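# Re-band corner guard around carton and leave it level

## Task

Refit the band around the carton so it passes over the corner guard and wraps the box, leaving the guard correctly seated at the end and the carton sitting flat.

## Robot and tools

Robot: two arms, left_arm and right_arm, on opposite sides of a table. Scene frame: origin at table centre, +z up, table top at z = +0.020 m. left_arm's base is on the +y side at (-0.021, +0.474, +0.141) m, quat_wxyz (+0.710, 0, 0, -0.704); right_arm's base is at (+0.133, -0.460, +0.050) m, quat_wxyz (+0.707, 0, 0, +0.707). Arm names do not match image left/right. Cameras: cam_high (fixed), cam_left_wrist, cam_right_wrist, each 896x504.

Frames: every hand pose, velocity, target and offset of an arm is in that arm's own base frame, not the scene frame. Fixed cameras and the table use the scene frame. Rotations in an offset pivot about the arm's Hand target position. Gripper: fingers point along its +x, close along its y. end_effector_position sits between the fingers, 3 to 4 cm behind the tips; only the last 1.5 cm of each inner finger face is flat. Printed positions and orientations may be off by a few cm, more at long reach.

Row layout (shared by execute_actions and move): one flat list of 14 numbers, each in [-1, 1]: dx, dy, dz, rx, ry, rz, opening for left_arm, then the same seven for right_arm. Both arms are always included. dx..rz are offsets from that arm's Hand target as it stands when the action or move begins (not from the previous row); 1.0 = 0.6 m or 180 degrees; rx, ry, rz form one rotation vector. Translations longer than 1.0 may be shortened along their direction. The opening is absolute: +1 fully open (0.080 m), -1 fully closed; empty fingers meet near -0.78. Sending all six pose numbers as 0 re-commands the current Hand target; a 0 opening is itself a command, so resend the present opening to leave a gripper unchanged. Closing from full open takes at least about 0.6 s.

execute_actions(actions, cameras): actions is a list of actions; each action is a list of up to 15 rows, one per 1/30 s step, the last row held if fewer. Each action lasts 0.5 s. Images come back only if actions is empty or cameras requests them; cameras ["all"] for all, [] for none; unknown names invalidate the call. An empty actions list also reports the scene number and task.

move(target, speed, blend, opening_speed, grip_force, blocking, cameras): target is one 14-number row or up to 15 rows, every row an offset from the same starting Hand targets. Paths are straight, end simultaneously, take at least 0.5 s and are capped at 10 s in total. speed: m/s, 0.002 to 4.3, default 0.25 (turn rate limited to twice that in rad/s); one value or one per target. blend: metres of corner rounding, default 0 (full stop at each target). opening_speed: rate on the -1..+1 scale per second, 0.2 or more. grip_force: newtons per pad, 8 to 34, one value or one per arm, persistent until changed. blocking=false returns after about 0.5 s while motion continues. Paths do not avoid obstacles or the other arm; grippers lag, stray and overshoot speed, more when fast or with a nearly straight arm. Do not route a path close to the arm's own base. Result adds a move: line: done (within 8 mm and 2 degrees), off_target, moving, held (a check withheld a step or the clearance check stopped it), blocked (gripper stopped far from its goal, arm then holds with little force), fault; limits=paced means a pose was clipped, limits=held that steps were withheld.

wait(seconds 0 to 10, cameras): lets the scene run with last commands held; returns early if a running move ends. stop(cameras): brakes a running move; fingers continue unless opening_speed was set. zoom_image(camera, region [x0,y0,x1,y1] pixels, origin top-left, at most 504 x 504): closer look at the newest image of cam_high, cam_left_wrist or cam_right_wrist. finished_scene(scene): integer, the current scene's number; ends the scene irreversibly, so the band, guard and level carton must hold with no robot help.

Control behaviour: each step, commanded orientation is clipped to within 32 degrees of the measured one. Hand target is the last command after this clip. Grippers often settle short or sag and tilt; check position and orientation after each move and correct, sending the shortfall as an offset. Tiny moves may not happen or may go sideways. To stop pushing on something, command the target back past the gripper.

Results: end_effector_position (m), quat_wxyz, velocities (m/s, rad/s) in base frame; step readings for execute_actions only. Joint velocities "within noise" drops the velocity fields. grip_measured uses the opening scale, may err by about 2 mm, and reads up to about 3 mm (0.067) narrower than a squeezed hard part. To grip firmly, command about 0.08 below the first-touch reading. grip_effort_n is motor effort in N (negative closes), capped near 83 N, not pad force. Joint torques include the arm's weight; External joint torques estimate outside load (a push toward larger joint values lowers it). Wrist depth: 7x7 grid of median distances in mm, rows separated by " / ", "-" for no value. Joint ranges (rad): waist -3.054..3.054, shoulder 0..3.142, elbow 0..2.356, wrist pitch -1.571..1.571, wrist yaw -1.571..1.571, wrist roll -3.142..3.142.

Avoid: objects leaving the table, drops, releasing moving parts, slamming or hard pushes, arm-to-arm contact or closing on the other gripper, strain on wrist camera cables. Contact torque limits (N m): waist 17.6, shoulder 21.8, elbow 21.7, wrist pitch 5.74, wrist yaw 5.72, wrist roll 5.36; reaching one stops the arm 10 s. Large one-step jumps can trigger OVER-SPEED. Holding loads, stretching out or pressing on unreachable targets heats motors (MOTOR HOT from 50 °C, fault at 95 °C). Loose objects may occasionally be nudged by outside disturbances.

Each tool is called after "Request:" by a JSON object that holds its "fn" and its "kwargs", one argument or row to a line.

## Session

Request:
{"fn": "execute_actions", "kwargs": {
  "actions": []
}}

Scene clock: 0.00 s.
left_arm: end_effector_position=(+0.1916, -0.0904, +0.1963) grip_measured=+1.000 grip_effort_n=n/a end_effector_quat_wxyz=(+0.682, +0.110, +0.369, -0.622) | right_arm: end_effector_position=(+0.1986, +0.1441, +0.1248) grip_measured=+1.000 grip_effort_n=n/a end_effector_quat_wxyz=(+0.905, -0.198, +0.342, +0.157)
Joint positions: left_arm=[0.126 1.352 1.101 -1.539 0.857 1.443 0.08] | right_arm=[0.931 0.917 0.545 -0.523 0.508 0.193 0.08]
Joint velocities: within noise
Joint torques (N m): no reading
External joint torques (N m): no reading
Motor temperatures (°C): left_arm=[24 25 28 30 28 28] | right_arm=[31 31 28 31 32 26]
Heat: left arm: hottest wrist pitch 30 °C (+0.0 °C/min); right arm: hottest wrist yaw 32 °C (+0.0 °C/min).
Wrist depth (mm): cam_left_wrist=[1496 1487 1432 - 1223 276 1146 / 399 1587 1678 - 1459 309 - / 376 406 1515 1702 - - 1545 / 352 382 426 478 1835 1727 1335 / 207 356 397 436 - - 1146 / 197 - 368 401 - - - / - - 338 369 387 - -] | cam_right_wrist=[249 266 287 313 344 340 405 / 234 248 271 290 315 321 378 / 223 234 251 270 293 307 347 / 210 222 235 252 273 295 314 / 200 210 224 238 255 276 294 / 194 76 93 224 239 95 84 / - - 201 211 226 233 -]
Hand target: left_arm +0.1918, -0.0905, +0.1968; +0.682, +0.110, +0.368, -0.622 | right_arm +0.1989, +0.1443, +0.1256; +0.906, -0.197, +0.341, +0.157
Tool commands: left_gripper/opening=+1.0 right_gripper/opening=+1.0

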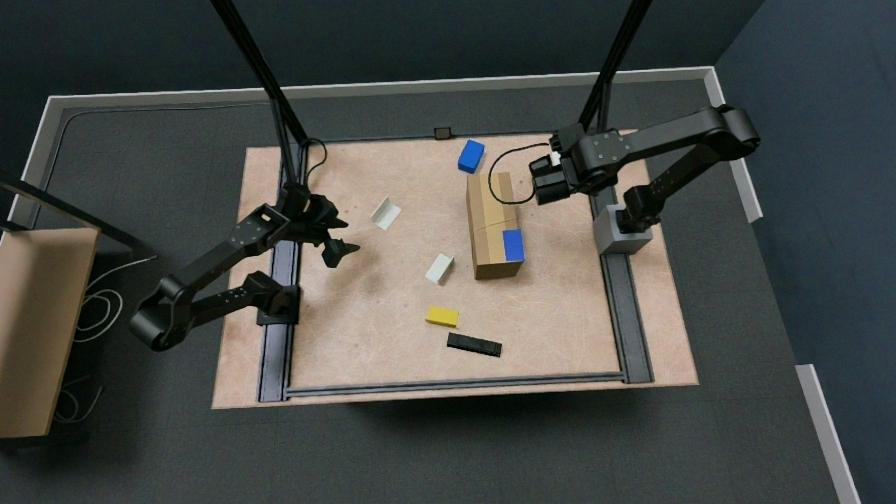

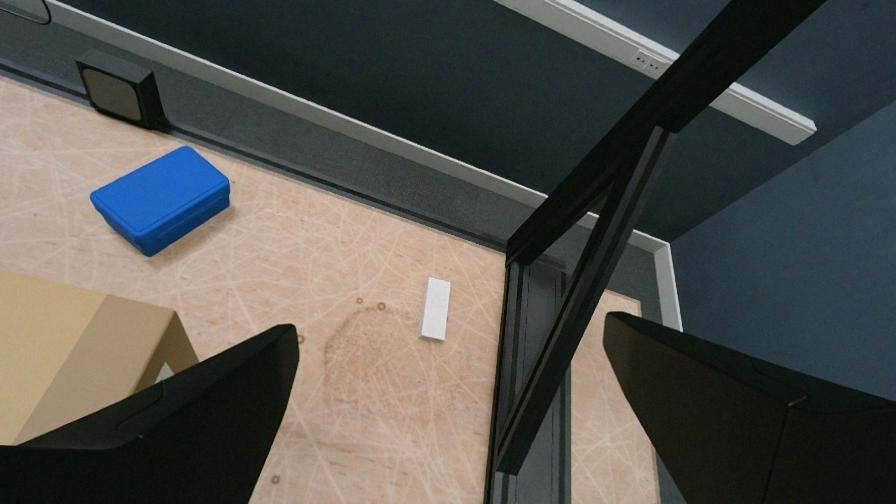

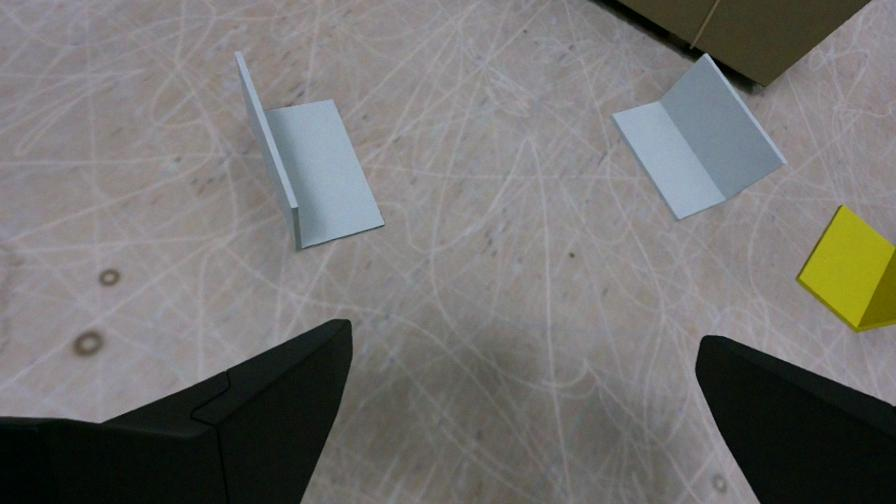

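Request:
{"fn": "zoom_image", "kwargs": {
  "camera": "cam_high",
  "region": [400, 120, 600, 300]
}}

Request:
{"fn": "zoom_image", "kwargs": {
  "camera": "cam_high",
  "region": [450, 160, 540, 290]
}}

Request:
{"fn": "zoom_image", "kwargs": {
  "camera": "cam_high",
  "region": [350, 180, 530, 370]
}}

Request:
{"fn": "zoom_image", "kwargs": {
  "camera": "cam_right_wrist",
  "region": [560, 0, 896, 200]
}}

Request:
{"fn": "zoom_image", "kwargs": {
  "camera": "cam_left_wrist",
  "region": [0, 230, 300, 504]
}}

Scaled by 2.520 from the camera's 896x504 image, which has a finer 1280x720 frame.

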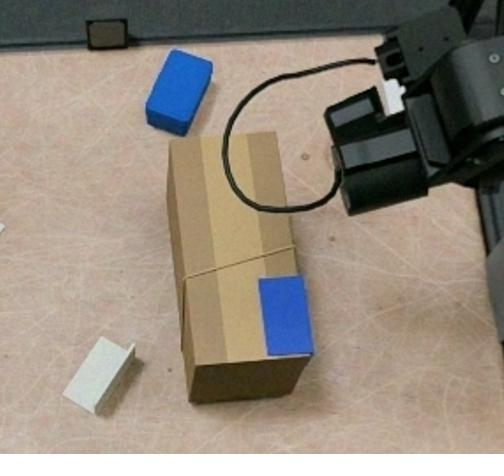

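Scaled by 3.877 from the camera's 896x504 image, which has a finer 1280x720 frame.

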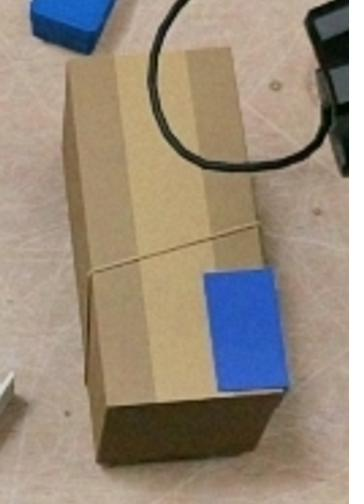

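Scaled by 2.653 from the camera's 896x504 image, which has a finer 1280x720 frame.

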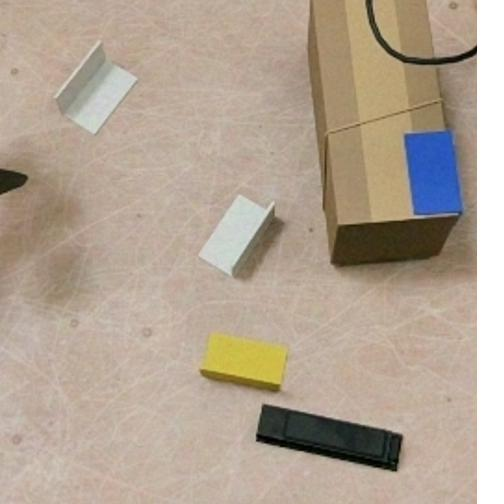

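Scaled by 1.500 from the camera's 896x504 image, which has a finer 1280x720 frame.

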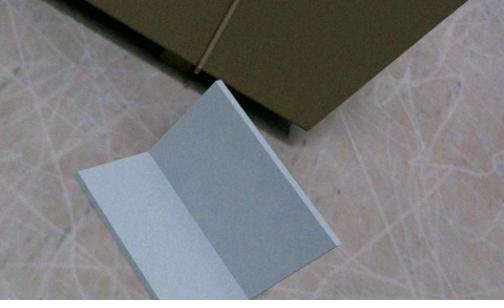

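Scaled by 1.680 from the camera's 896x504 image, which has a finer 1280x720 frame.

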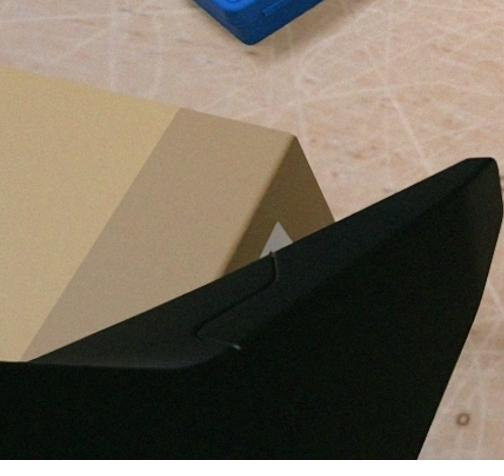

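Request:
{"fn": "move", "kwargs": {
  "target": [-0.02,0.167,0.089,0.094,-0.055,0.426,1,0,0,0,0,0,0,1],
  "cameras": ["all"]
}}

Scene clock: 21.20 s.
left_arm: end_effector_position=(+0.1797, +0.0093, +0.2492) grip_measured=+1.000 grip_effort_n=2.1 end_effector_quat_wxyz=(+0.923, -0.001, +0.384, -0.002) | right_arm: end_effector_position=(+0.1986, +0.1441, +0.1248) grip_measured=+1.000 grip_effort_n=-1.6 end_effector_quat_wxyz=(+0.905, -0.198, +0.342, +0.157)
Joint positions: left_arm=[0.135 0.677 1.003 -1.121 0.1 0.095 0.08] | right_arm=[0.931 0.917 0.545 -0.523 0.508 0.193 0.08]
Joint torques (N m): left_arm=[-0.2 -0.5 5.51 1.66 -0.23 -0.06] | right_arm=[0 -2.44 7.64 1.38 0.24 0.03]
External joint torques (N m): left_arm=[-0.19 -0.49 -0.35 0.24 -0.28 -0.06] | right_arm=[-0.02 -0.48 1 0.11 0 0.01]
Motor temperatures (°C): left_arm=[24 26 30 30 29 28] | right_arm=[31 31 34 34 32 26]
Heat: left arm: hottest elbow 30 °C (+5.7 °C/min); right arm: hottest elbow 34 °C (+17.0 °C/min).
Wrist depth (mm): cam_left_wrist=[- 656 649 667 667 1925 1468 / 1609 584 583 592 602 1715 1358 / - 530 521 370 380 554 1398 / - 486 487 341 344 502 1506 / 469 460 455 435 393 477 1424 / - - 424 430 427 - - / - - 397 401 404 - -] | cam_right_wrist=[248 265 287 312 343 339 403 / 235 249 272 290 314 337 381 / 223 234 248 270 293 307 348 / 210 222 234 253 272 294 316 / 200 210 224 237 255 276 292 / 194 76 93 224 239 95 84 / - - 201 212 226 234 -]
Hand target: left_arm +0.1797, +0.0096, +0.2502; +0.924, +0.000, +0.381, +0.000 | right_arm +0.1989, +0.1443, +0.1256; +0.906, -0.197, +0.341, +0.157
Off the commanded pose: left_arm 0.001 m, 0 deg | right_arm 0.001 m, 0 deg.
move: done

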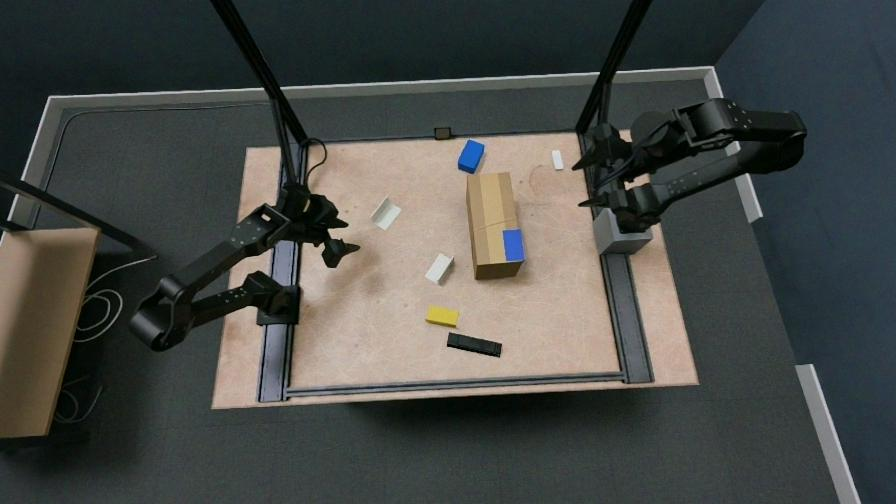

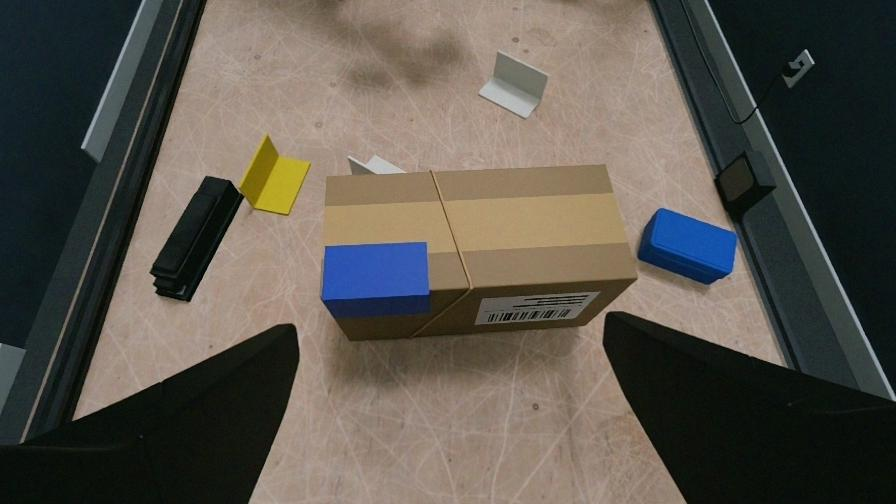

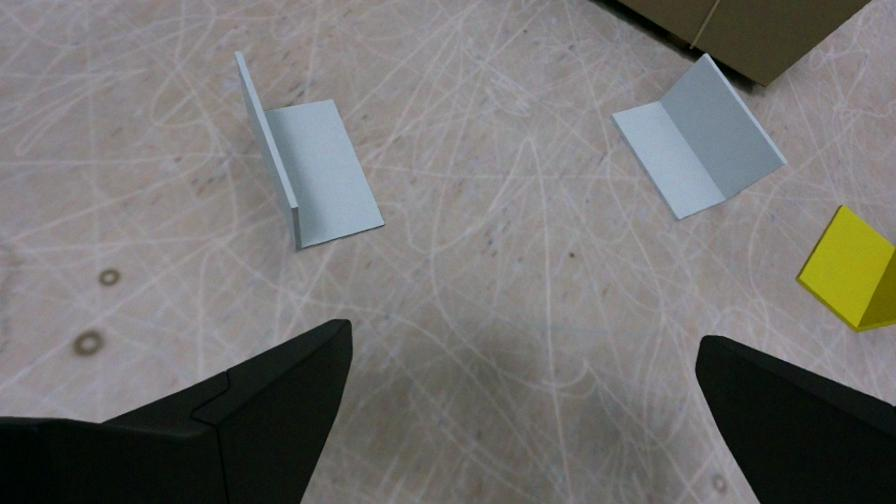

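Request:
{"fn": "zoom_image", "kwargs": {
  "camera": "cam_left_wrist",
  "region": [300, 150, 520, 350]
}}

Request:
{"fn": "zoom_image", "kwargs": {
  "camera": "cam_left_wrist",
  "region": [390, 230, 500, 350]
}}

Request:
{"fn": "zoom_image", "kwargs": {
  "camera": "cam_right_wrist",
  "region": [580, 0, 880, 100]
}}

Scaled by 2.291 from the camera's 896x504 image, which has a finer 1280x720 frame.

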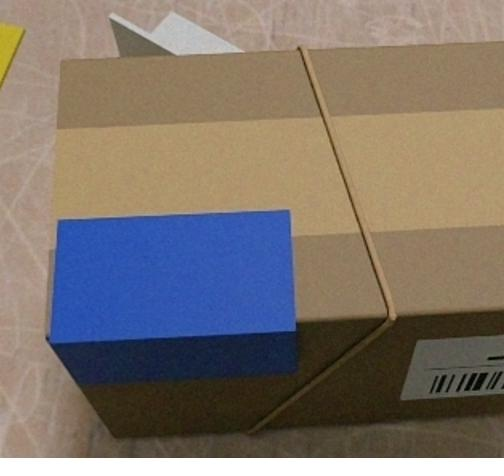

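Scaled by 4.200 from the camera's 896x504 image, which has a finer 1280x720 frame.

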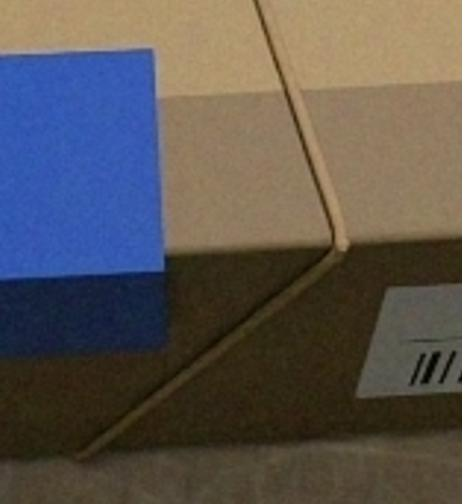

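Scaled by 1.680 from the camera's 896x504 image, which has a finer 1280x720 frame.

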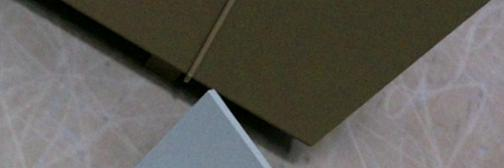

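Request:
{"fn": "zoom_image", "kwargs": {
  "camera": "cam_left_wrist",
  "region": [305, 230, 375, 350]
}}

Request:
{"fn": "zoom_image", "kwargs": {
  "camera": "cam_high",
  "region": [470, 215, 540, 285]
}}

Scaled by 4.200 from the camera's 896x504 image, which has a finer 1280x720 frame.

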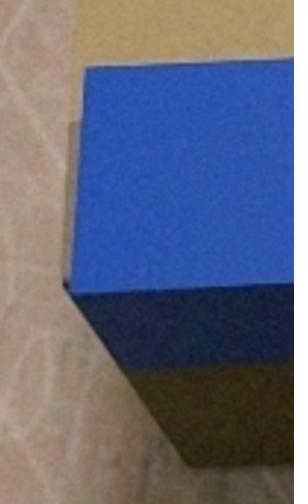

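Scaled by 7.200 from the camera's 896x504 image, which has a finer 1280x720 frame.

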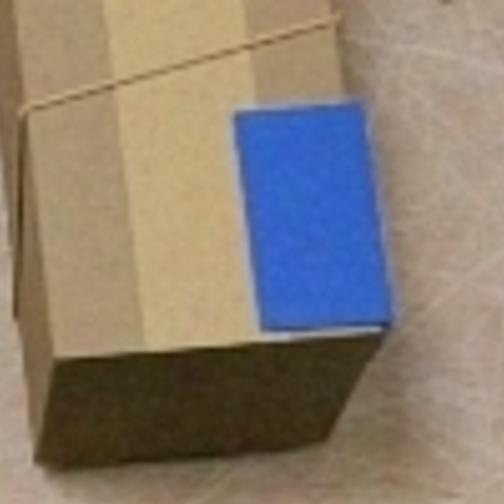

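Request:
{"fn": "move", "kwargs": {
  "target": [0.034,0.15,-0.1,0,0,0,1,0.035,-0.04,-0.026,0.118,-0.17,-0.113,1],
  "cameras": ["all"]
}}

Request:
{"fn": "zoom_image", "kwargs": {
  "camera": "cam_left_wrist",
  "region": [400, 150, 700, 400]
}}

Request:
{"fn": "zoom_image", "kwargs": {
  "camera": "cam_right_wrist",
  "region": [300, 100, 700, 350]
}}

Scene clock: 50.40 s.
left_arm: end_effector_position=(+0.2001, +0.0999, +0.1930) grip_measured=+1.000 grip_effort_n=2.1 end_effector_quat_wxyz=(+0.925, +0.003, +0.381, +0.003) | right_arm: end_effector_position=(+0.2211, +0.1217, +0.1134) grip_measured=+1.000 grip_effort_n=-2.1 end_effector_quat_wxyz=(+0.996, +0.005, +0.085, +0.000)
Joint positions: left_arm=[0.814 0.87 0.826 -0.916 0.536 0.641 0.08] | right_arm=[1.031 1.092 0.071 0.7 1.007 0.285 0.08]
Joint torques (N m): left_arm=[0.32 -1.28 5.12 1.41 0.54 0.17] | right_arm=[0.25 -1.37 5.12 1.67 0.29 -0.12]
External joint torques (N m): left_arm=[0.32 0.27 -1.24 0.26 0.25 0.17] | right_arm=[0.24 0.43 -0.24 0.24 0.12 -0.12]
Heat: left arm: hottest wrist pitch 32 °C (+2.4 °C/min); right arm: hottest elbow 37 °C (+10.7 °C/min).
Wrist depth (mm): cam_left_wrist=[1305 1894 576 579 602 589 1620 / 1477 1654 522 524 528 533 579 / 1535 474 449 309 305 309 486 / 1535 433 433 420 280 283 298 / 1398 406 402 391 295 342 414 / - - 372 373 379 - 396 / - - 348 350 352 - -] | cam_right_wrist=[- - 350 405 405 - - / 1758 743 358 356 353 - - / 434 525 387 386 395 572 551 / 386 391 401 403 402 420 427 / 312 317 330 322 326 341 314 / 270 76 94 267 271 94 84 / - - 221 229 231 227 -]
Hand target: left_arm +0.2001, +0.0997, +0.1901; +0.924, +0.000, +0.382, +0.000 | right_arm +0.2199, +0.1203, +0.1101; +0.996, -0.002, +0.087, -0.001
Off the commanded pose: left_arm 0.003 m, 0 deg | right_arm 0.004 m, 1 deg.
move: done

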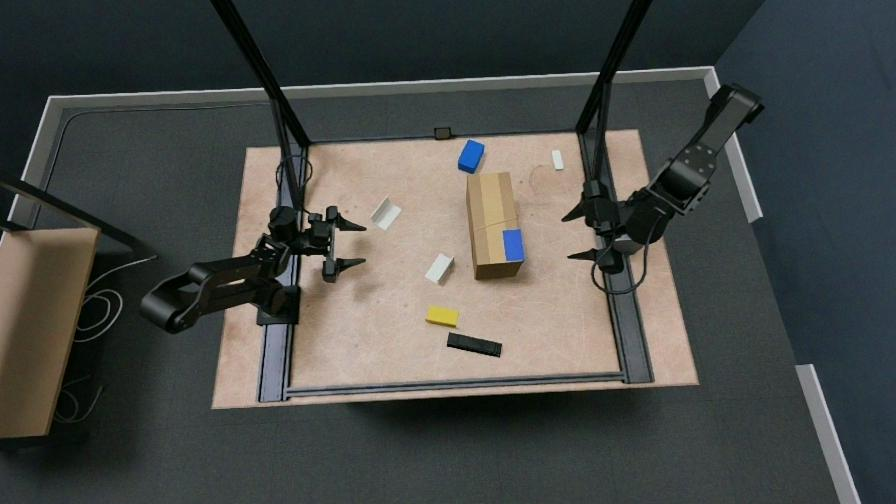

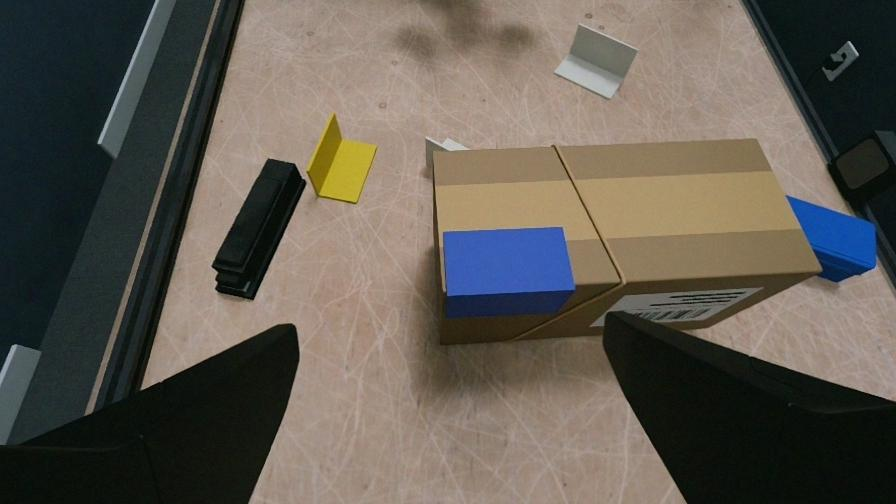

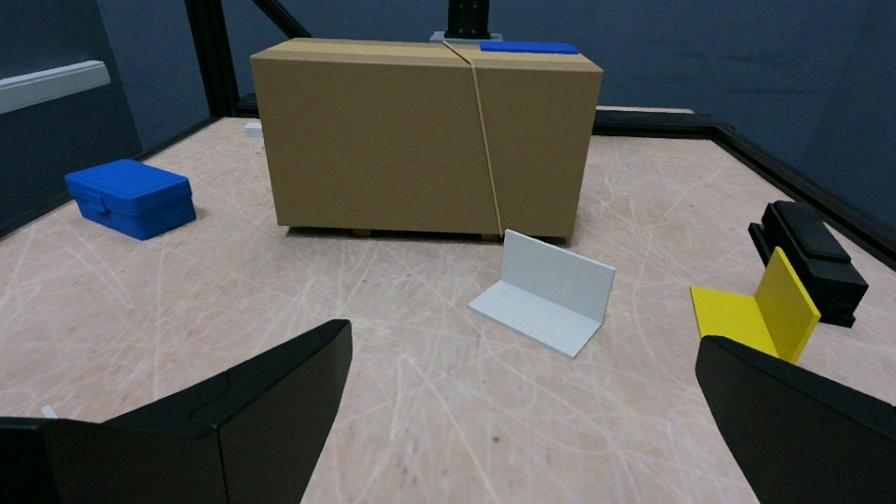

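Scaled by 1.680 from the camera's 896x504 image, which has a finer 1280x720 frame.

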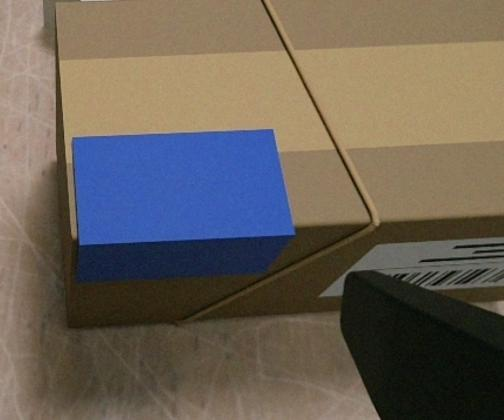

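Scaled by 1.260 from the camera's 896x504 image, which has a finer 1280x720 frame.

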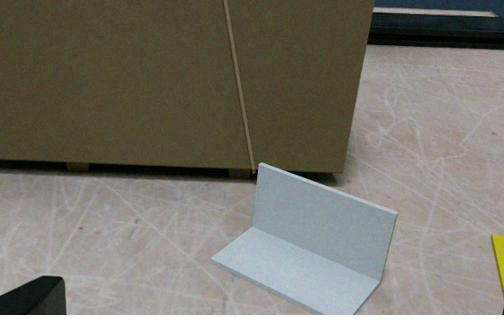

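Request:
{"fn": "zoom_image", "kwargs": {
  "camera": "cam_left_wrist",
  "region": [425, 210, 495, 350]
}}

Request:
{"fn": "zoom_image", "kwargs": {
  "camera": "cam_left_wrist",
  "region": [540, 210, 640, 350]
}}

Request:
{"fn": "zoom_image", "kwargs": {
  "camera": "cam_right_wrist",
  "region": [410, 20, 610, 70]
}}

Request:
{"fn": "zoom_image", "kwargs": {
  "camera": "cam_right_wrist",
  "region": [340, 200, 600, 260]
}}

Scaled by 3.600 from the camera's 896x504 image, which has a finer 1280x720 frame.

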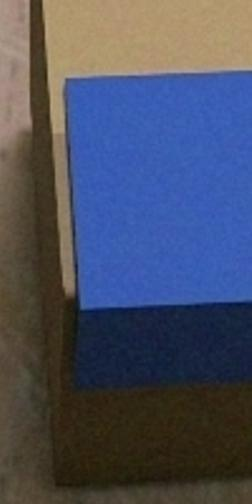

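Scaled by 3.600 from the camera's 896x504 image, which has a finer 1280x720 frame.

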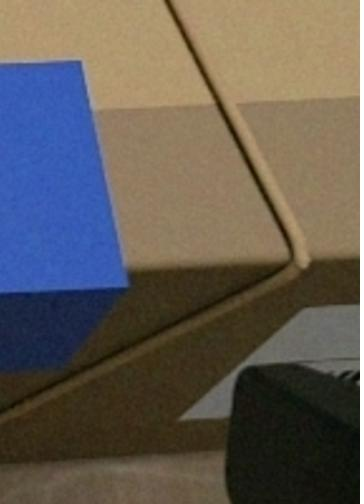

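Scaled by 2.520 from the camera's 896x504 image, which has a finer 1280x720 frame.

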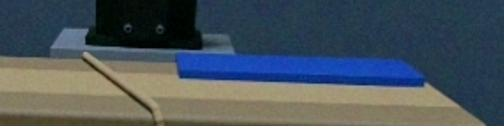

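Scaled by 1.938 from the camera's 896x504 image, which has a finer 1280x720 frame.

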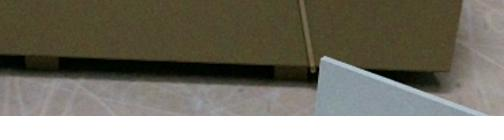

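Request:
{"fn": "move", "kwargs": {
  "target": [0.053,-0.183,-0.183,0,0,0.022,-0.2,0,0,0,0,0,0,1],
  "cameras": ["cam_high","cam_left_wrist"]
}}

Request:
{"fn": "zoom_image", "kwargs": {
  "camera": "cam_left_wrist",
  "region": [300, 150, 600, 400]
}}

Scene clock: 69.87 s.
left_arm: end_effector_position=(+0.2334, -0.0105, +0.0841) grip_measured=-0.196 grip_effort_n=-15.1 end_effector_quat_wxyz=(+0.925, -0.015, +0.378, +0.030) | right_arm: end_effector_position=(+0.2211, +0.1217, +0.1133) grip_measured=+1.000 grip_effort_n=-1.6 end_effector_quat_wxyz=(+0.996, +0.005, +0.085, +0.000)
Joint positions: left_arm=[-0.135 0.781 0.333 -0.337 -0.139 -0.145 0.026] | right_arm=[1.031 1.092 0.071 0.7 1.007 0.285 0.08]
Joint torques (N m): left_arm=[-0.09 -0.99 5.37 1.63 -0.35 -0.06] | right_arm=[0.24 -1.43 5.13 1.64 0.29 -0.12]
External joint torques (N m): left_arm=[-0.08 0.3 -1.26 0.2 -0.28 -0.06] | right_arm=[0.23 0.35 -0.2 0.21 0.12 -0.12]
Heat: left arm: hottest wrist pitch 33 °C (+4.0 °C/min); right arm: hottest wrist pitch 35 °C (+2.0 °C/min).
Wrist depth (mm): cam_left_wrist=[405 420 422 427 421 436 1342 / 386 186 187 189 191 193 395 / 335 329 174 169 174 175 364 / 313 153 155 160 162 163 283 / 288 285 217 203 206 254 303 / 267 273 - 272 - 282 283 / - - - 254 - - -] | cam_right_wrist=[- - 354 401 381 - - / 1274 - 359 355 355 - - / - 524 387 385 396 573 539 / 386 394 400 404 417 422 391 / 312 315 330 323 316 327 324 / 269 76 94 267 271 95 84 / - - 221 229 232 227 -]
Hand target: left_arm +0.2320, -0.0101, +0.0804; +0.924, -0.013, +0.381, +0.032 | right_arm +0.2199, +0.1203, +0.1100; +0.996, -0.002, +0.087, -0.001
Off the commanded pose: left_arm 0.004 m, 1 deg | right_arm 0.004 m, 1 deg.
move: done
Images, in order (width x height): cam_high 896x504, cam_left_wrist 896x504.

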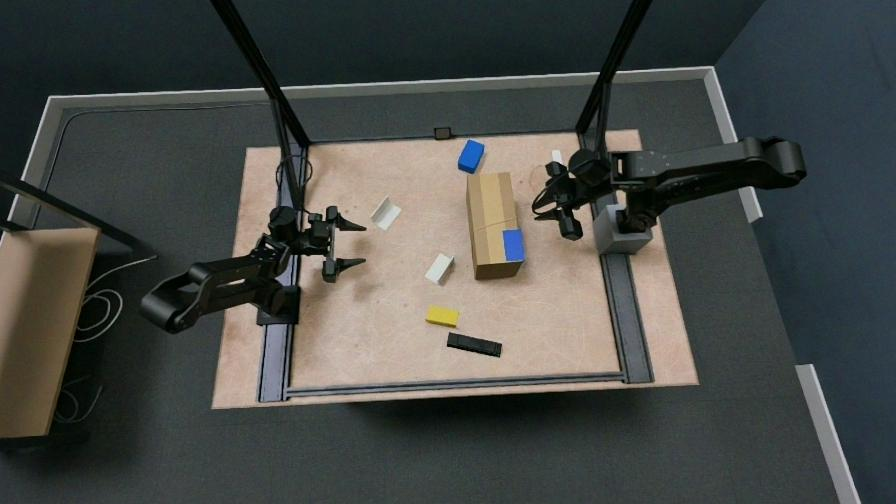

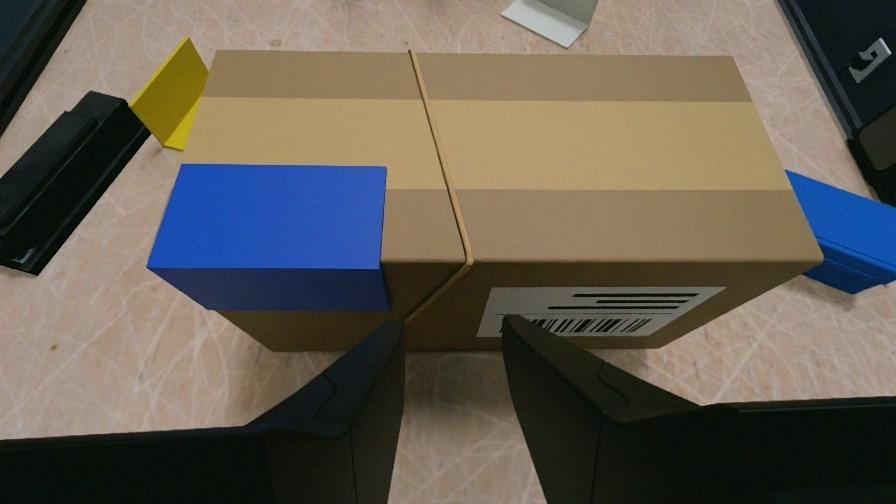

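Scaled by 1.680 from the camera's 896x504 image, which has a finer 1280x720 frame.

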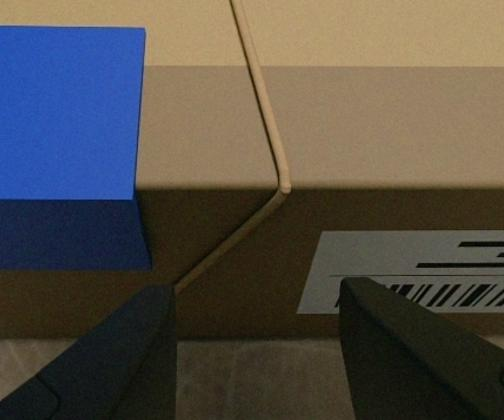

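Request:
{"fn": "move", "kwargs": {
  "target": [0.033,-0.01,-0.028,0,0.003,0,-0.2,0,0,0,0,0,0,1],
  "cameras": ["cam_left_wrist"],
  "speed": 0.1
}}

Request:
{"fn": "zoom_image", "kwargs": {
  "camera": "cam_left_wrist",
  "region": [350, 180, 600, 380]
}}

Scene clock: 77.57 s.
left_arm: end_effector_position=(+0.2534, -0.0166, +0.0669) grip_measured=-0.196 grip_effort_n=-15.6 end_effector_quat_wxyz=(+0.923, -0.015, +0.382, +0.030) | right_arm: end_effector_position=(+0.2211, +0.1217, +0.1133) grip_measured=+1.000 grip_effort_n=-1.6 end_effector_quat_wxyz=(+0.996, +0.005, +0.085, +0.000)
Joint positions: left_arm=[-0.156 0.965 0.322 -0.155 -0.153 -0.161 0.026] | right_arm=[1.031 1.092 0.071 0.7 1.007 0.285 0.08]
Joint torques (N m): left_arm=[-0.12 -1.6 5.3 1.61 -0.38 -0.01] | right_arm=[0.24 -1.44 5.13 1.64 0.29 -0.12]
External joint torques (N m): left_arm=[-0.13 0.42 -0.97 0.22 -0.3 -0.01] | right_arm=[0.25 0.31 -0.13 0.24 0.11 -0.12]
Heat: left arm: hottest wrist pitch 33 °C (+4.0 °C/min); right arm: hottest wrist pitch 35 °C (+2.0 °C/min).
Wrist depth (mm): cam_left_wrist=[382 391 390 395 396 405 402 / 322 160 162 164 165 168 369 / 294 150 146 149 151 151 333 / 290 134 135 138 138 140 143 / 265 144 131 160 162 165 278 / 251 256 - 253 - 265 267 / - - - 238 - - -] | cam_right_wrist=[1533 - 345 403 398 - 1598 / - 668 359 356 355 - 1691 / 421 530 388 384 394 573 1561 / 388 393 400 403 402 421 417 / 312 315 329 322 322 329 323 / 270 76 94 268 271 94 84 / - - 222 229 232 227 -]
Hand target: left_arm +0.2517, -0.0161, +0.0635; +0.922, -0.013, +0.386, +0.032 | right_arm +0.2199, +0.1203, +0.1100; +0.996, -0.002, +0.087, -0.001
Off the commanded pose: left_arm 0.004 m, 1 deg | right_arm 0.004 m, 1 deg.
move: done
Images, in order (width x height): cam_left_wrist 896x504.

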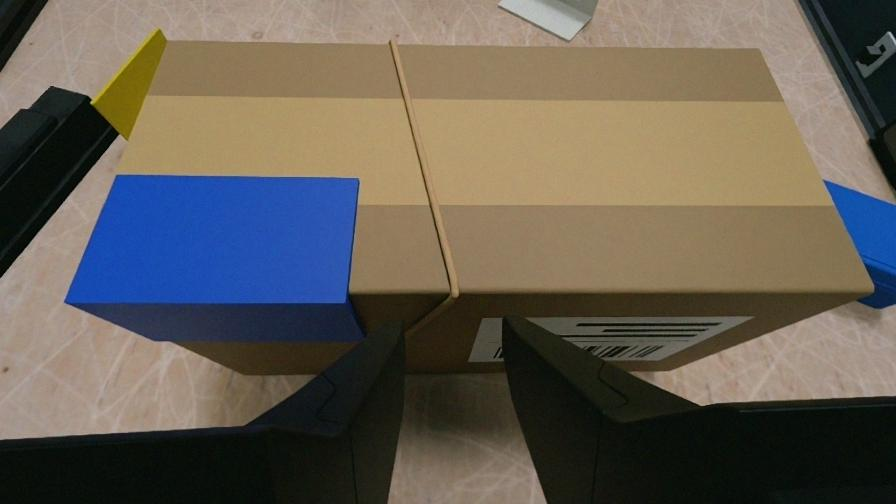

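Scaled by 2.016 from the camera's 896x504 image, which has a finer 1280x720 frame.

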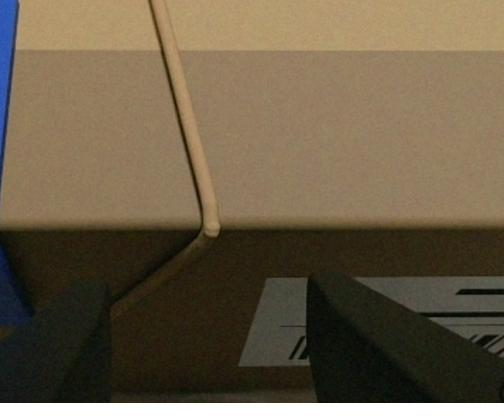

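Request:
{"fn": "move", "kwargs": {
  "target": [0.02,0,-0.038,0,0,0,-0.2,0,0,0,0,0,0,1],
  "cameras": ["cam_left_wrist"],
  "speed": 0.1
}}

Request:
{"fn": "zoom_image", "kwargs": {
  "camera": "cam_left_wrist",
  "region": [350, 230, 600, 430]
}}

Scene clock: 84.30 s.
left_arm: end_effector_position=(+0.2658, -0.0173, +0.0442) grip_measured=-0.196 grip_effort_n=-15.1 end_effector_quat_wxyz=(+0.924, -0.014, +0.382, +0.031) | right_arm: end_effector_position=(+0.2211, +0.1217, +0.1133) grip_measured=+1.000 grip_effort_n=-1.6 end_effector_quat_wxyz=(+0.996, +0.005, +0.085, +0.000)
Joint positions: left_arm=[-0.151 1.124 0.282 0.047 -0.153 -0.157 0.026] | right_arm=[1.031 1.092 0.071 0.7 1.007 0.285 0.08]
Joint torques (N m): left_arm=[0.29 -2.3 4.81 1.68 -0.04 0.14] | right_arm=[0.24 -1.43 5.14 1.63 0.29 -0.12]
External joint torques (N m): left_arm=[0.3 0.27 -1 0.27 0.03 0.13] | right_arm=[0.24 0.35 -0.18 0.21 0.11 -0.13]
Heat: left arm: hottest wrist pitch 34 °C (+4.0 °C/min); right arm: hottest wrist pitch 35 °C (+1.0 °C/min).
Wrist depth (mm): cam_left_wrist=[338 147 148 151 151 153 365 / - 131 132 135 138 138 141 / 115 116 - 122 122 125 126 / - - 108 114 115 114 116 / 103 102 106 132 119 120 122 / 229 227 - 229 - 207 245 / - - - 217 - - -] | cam_right_wrist=[- - 348 406 - - - / 1579 - 359 356 359 1870 - / 1628 494 387 385 394 573 1628 / 387 394 401 403 400 419 406 / 312 316 329 322 321 332 324 / 270 76 94 267 270 95 84 / - - 221 229 232 227 -]
Hand target: left_arm +0.2638, -0.0161, +0.0407; +0.922, -0.013, +0.386, +0.032 | right_arm +0.2199, +0.1203, +0.1100; +0.996, -0.002, +0.087, -0.001
Off the commanded pose: left_arm 0.004 m, 1 deg | right_arm 0.004 m, 1 deg.
move: done
Images, in order (width x height): cam_left_wrist 896x504.

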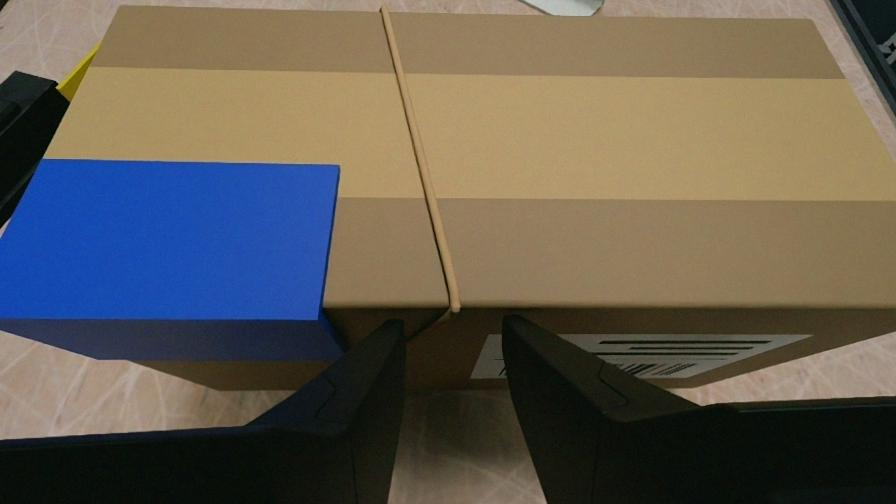

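Scaled by 2.016 from the camera's 896x504 image, which has a finer 1280x720 frame.

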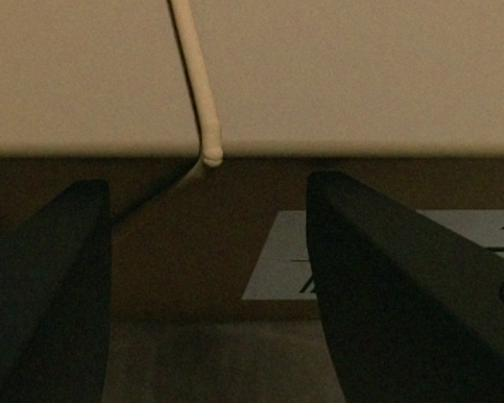

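Request:
{"fn": "move", "kwargs": {
  "target": [0.0085,0,-0.014,0,0,0,-0.2,0,0,0,0,0,0,1],
  "cameras": ["cam_left_wrist"],
  "speed": 0.06
}}

Request:
{"fn": "zoom_image", "kwargs": {
  "camera": "cam_left_wrist",
  "region": [350, 230, 600, 430]
}}

Scene clock: 88.73 s.
left_arm: end_effector_position=(+0.2679, -0.0172, +0.0328) grip_measured=-0.196 grip_effort_n=-14.7 end_effector_quat_wxyz=(+0.921, -0.012, +0.387, +0.031) | right_arm: end_effector_position=(+0.2211, +0.1217, +0.1133) grip_measured=+1.000 grip_effort_n=-1.6 end_effector_quat_wxyz=(+0.996, +0.005, +0.085, +0.000)
Joint positions: left_arm=[-0.149 1.193 0.267 0.118 -0.152 -0.153 0.026] | right_arm=[1.031 1.092 0.071 0.7 1.007 0.285 0.08]
Joint torques (N m): left_arm=[0.55 -2.19 4.9 2.17 -0.01 0.1] | right_arm=[0.24 -1.43 5.13 1.63 0.29 -0.12]
External joint torques (N m): left_arm=[0.55 0.58 -0.62 0.79 0.07 0.1] | right_arm=[0.24 0.32 -0.12 0.23 0.12 -0.12]
Heat: left arm: hottest wrist pitch 34 °C (+3.0 °C/min); right arm: hottest wrist pitch 35 °C (+1.0 °C/min).
Wrist depth (mm): cam_left_wrist=[126 127 126 133 133 132 133 / 114 115 116 118 118 119 123 / 102 100 102 107 108 109 112 / 94 95 96 97 99 102 100 / - 108 103 102 104 117 134 / 219 217 - 217 - 212 232 / - - - 209 - - -] | cam_right_wrist=[- 2334 365 449 1782 - - / 1561 1983 359 357 354 1911 - / - 531 387 384 395 567 531 / 387 392 401 405 415 421 394 / 312 317 330 322 315 331 327 / 270 76 94 267 271 95 84 / - - 222 229 232 227 -]
Hand target: left_arm +0.2688, -0.0161, +0.0323; +0.922, -0.013, +0.386, +0.032 | right_arm +0.2199, +0.1203, +0.1100; +0.996, -0.002, +0.087, -0.001
Off the commanded pose: left_arm 0.002 m, 0 deg | right_arm 0.004 m, 1 deg.
move: done
Images, in order (width x height): cam_left_wrist 896x504.

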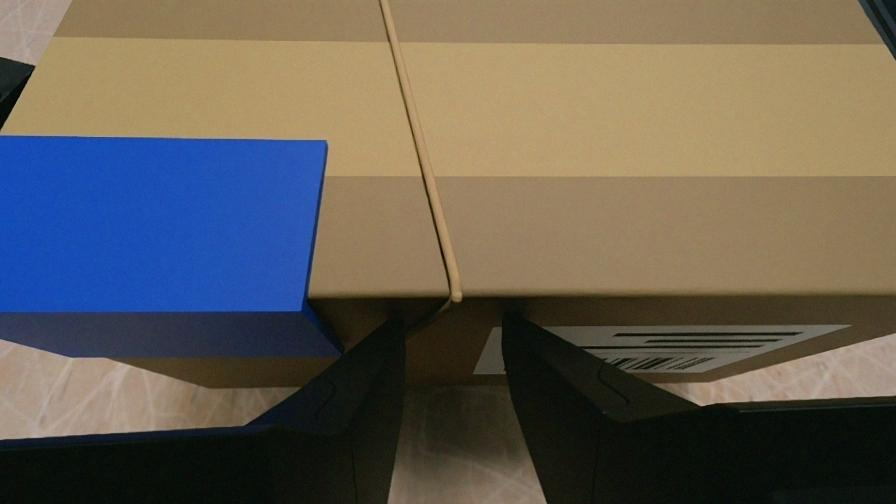

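Scaled by 2.016 from the camera's 896x504 image, which has a finer 1280x720 frame.

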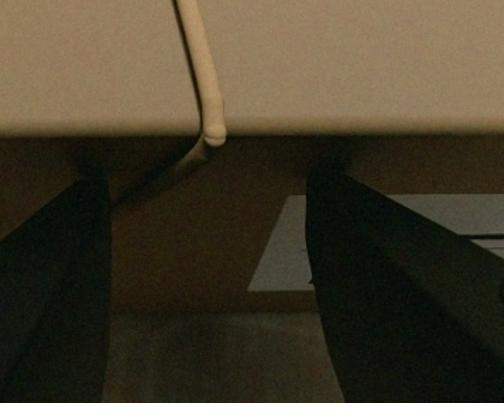

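Request:
{"fn": "move", "kwargs": {
  "target": [-0.007,0,0.013,0,0,0,-0.2,0,0,0,0,0,0,1],
  "cameras": ["cam_left_wrist"],
  "speed": 0.06
}}

Request:
{"fn": "zoom_image", "kwargs": {
  "camera": "cam_left_wrist",
  "region": [350, 230, 600, 430]
}}

Scene clock: 95.13 s.
left_arm: end_effector_position=(+0.2622, -0.0162, +0.0361) grip_measured=-0.196 grip_effort_n=-15.1 end_effector_quat_wxyz=(+0.920, -0.011, +0.391, +0.032) | right_arm: end_effector_position=(+0.2211, +0.1217, +0.1133) grip_measured=+1.000 grip_effort_n=-1.6 end_effector_quat_wxyz=(+0.996, +0.005, +0.085, +0.000)
Joint positions: left_arm=[-0.149 1.143 0.267 0.06 -0.152 -0.153 0.026] | right_arm=[1.031 1.092 0.071 0.7 1.007 0.285 0.08]
Joint torques (N m): left_arm=[0.08 -3.43 6.49 1.34 -0.09 -0.01] | right_arm=[0.24 -1.43 5.13 1.64 0.29 -0.12]
External joint torques (N m): left_arm=[0.08 -0.81 0.7 -0.08 -0.01 -0.01] | right_arm=[0.25 0.33 -0.09 0.24 0.11 -0.12]
Motor temperatures (°C): left_arm=[24 25 31 36 28 27] | right_arm=[30 31 33 35 31 26]
Heat: left arm: hottest wrist pitch 36 °C (+5.1 °C/min); right arm: hottest wrist pitch 35 °C (+0.0 °C/min).
Wrist depth (mm): cam_left_wrist=[130 131 130 134 135 136 137 / 118 119 120 121 120 123 124 / - 108 108 109 112 112 115 / - 98 98 102 104 104 104 / 131 131 106 134 136 138 240 / 223 224 - 223 - 232 235 / - - - 212 - - -] | cam_right_wrist=[- - 355 404 396 - - / 1449 767 359 356 360 - - / 449 498 387 386 394 567 1638 / 388 391 401 404 432 421 - / 311 316 330 323 322 332 326 / 270 76 94 267 271 95 84 / - - 221 229 232 227 -]
Hand target: left_arm +0.2647, -0.0161, +0.0401; +0.922, -0.013, +0.386, +0.032 | right_arm +0.2199, +0.1203, +0.1100; +0.996, -0.002, +0.087, -0.001
Off the commanded pose: left_arm 0.005 m, 1 deg | right_arm 0.004 m, 1 deg.
move: done
Images, in order (width x height): cam_left_wrist 896x504.

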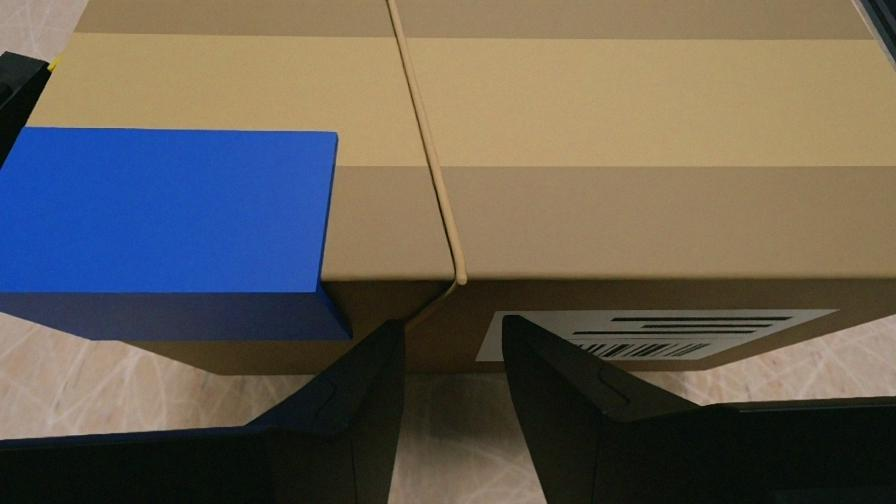

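Scaled by 2.016 from the camera's 896x504 image, which has a finer 1280x720 frame.

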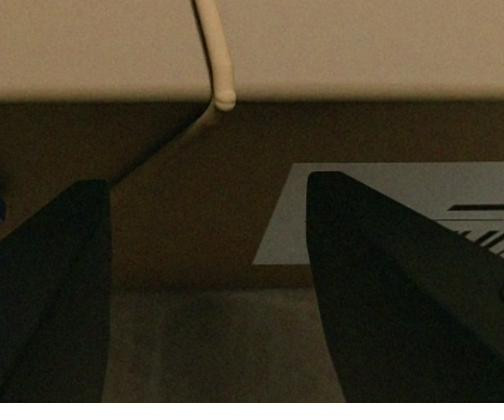

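Request:
{"fn": "move", "kwargs": {
  "target": [0.003,0,0.014,0,0,0,-0.2,0,0,0,0,0,0,1],
  "cameras": ["cam_left_wrist"],
  "speed": 0.06
}}

Request:
{"fn": "zoom_image", "kwargs": {
  "camera": "cam_left_wrist",
  "region": [350, 230, 600, 430]
}}

Scene clock: 101.27 s.
left_arm: end_effector_position=(+0.2629, -0.0163, +0.0432) grip_measured=-0.196 grip_effort_n=-14.7 end_effector_quat_wxyz=(+0.919, -0.011, +0.393, +0.032) | right_arm: end_effector_position=(+0.2211, +0.1217, +0.1133) grip_measured=+1.000 grip_effort_n=-1.6 end_effector_quat_wxyz=(+0.996, +0.005, +0.085, +0.000)
Joint positions: left_arm=[-0.149 1.119 0.292 0.006 -0.152 -0.153 0.026] | right_arm=[1.031 1.092 0.071 0.7 1.007 0.285 0.08]
Joint torques (N m): left_arm=[0.52 -3.34 6.56 1.32 -0.07 0.08] | right_arm=[0.24 -1.44 5.14 1.63 0.29 -0.12]
External joint torques (N m): left_arm=[0.52 -0.74 0.62 -0.09 0.01 0.08] | right_arm=[0.24 0.32 -0.16 0.22 0.11 -0.12]
Heat: left arm: hottest wrist pitch 35 °C (+3.0 °C/min); right arm: hottest wrist pitch 35 °C (+0.0 °C/min).
Wrist depth (mm): cam_left_wrist=[332 140 142 143 144 145 149 / 127 127 129 130 133 132 133 / - 114 118 118 120 121 123 / - - 106 111 111 110 112 / 128 129 115 122 134 136 246 / 229 230 - 229 - 239 241 / - - - 216 - - -] | cam_right_wrist=[1669 1794 371 405 - 1968 - / 1638 2077 357 355 360 840 2029 / - 560 389 384 395 572 1724 / 388 390 400 405 403 421 408 / 312 316 330 322 319 345 315 / 270 76 94 268 271 95 84 / - - 222 229 232 227 -]
Hand target: left_arm +0.2665, -0.0161, +0.0486; +0.922, -0.013, +0.386, +0.032 | right_arm +0.2199, +0.1203, +0.1100; +0.996, -0.002, +0.087, -0.001
Off the commanded pose: left_arm 0.006 m, 1 deg | right_arm 0.004 m, 1 deg.
move: done
Images, in order (width x height): cam_left_wrist 896x504.

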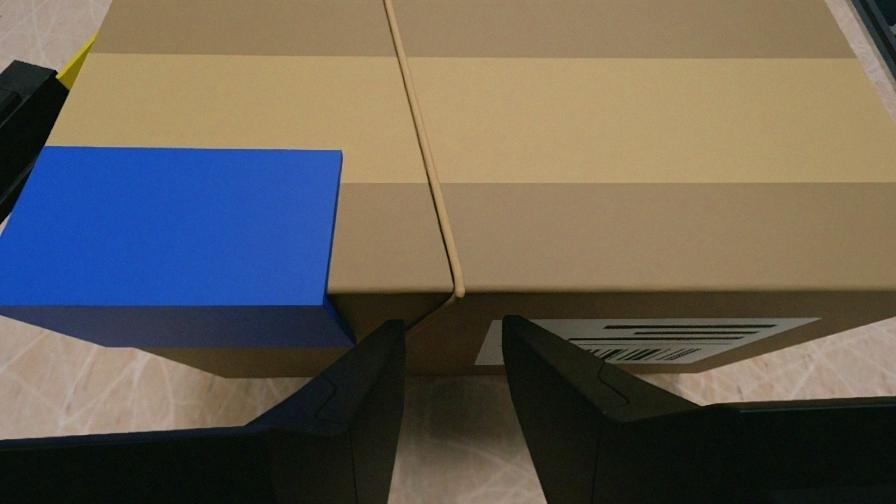

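Scaled by 2.016 from the camera's 896x504 image, which has a finer 1280x720 frame.

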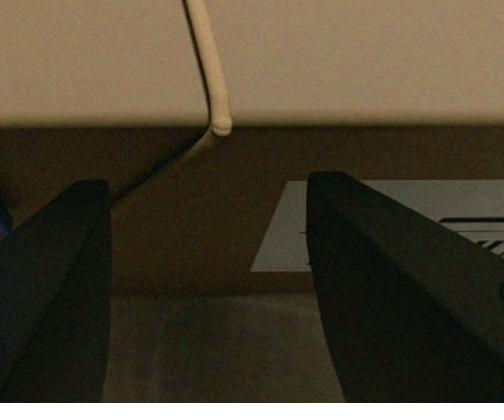

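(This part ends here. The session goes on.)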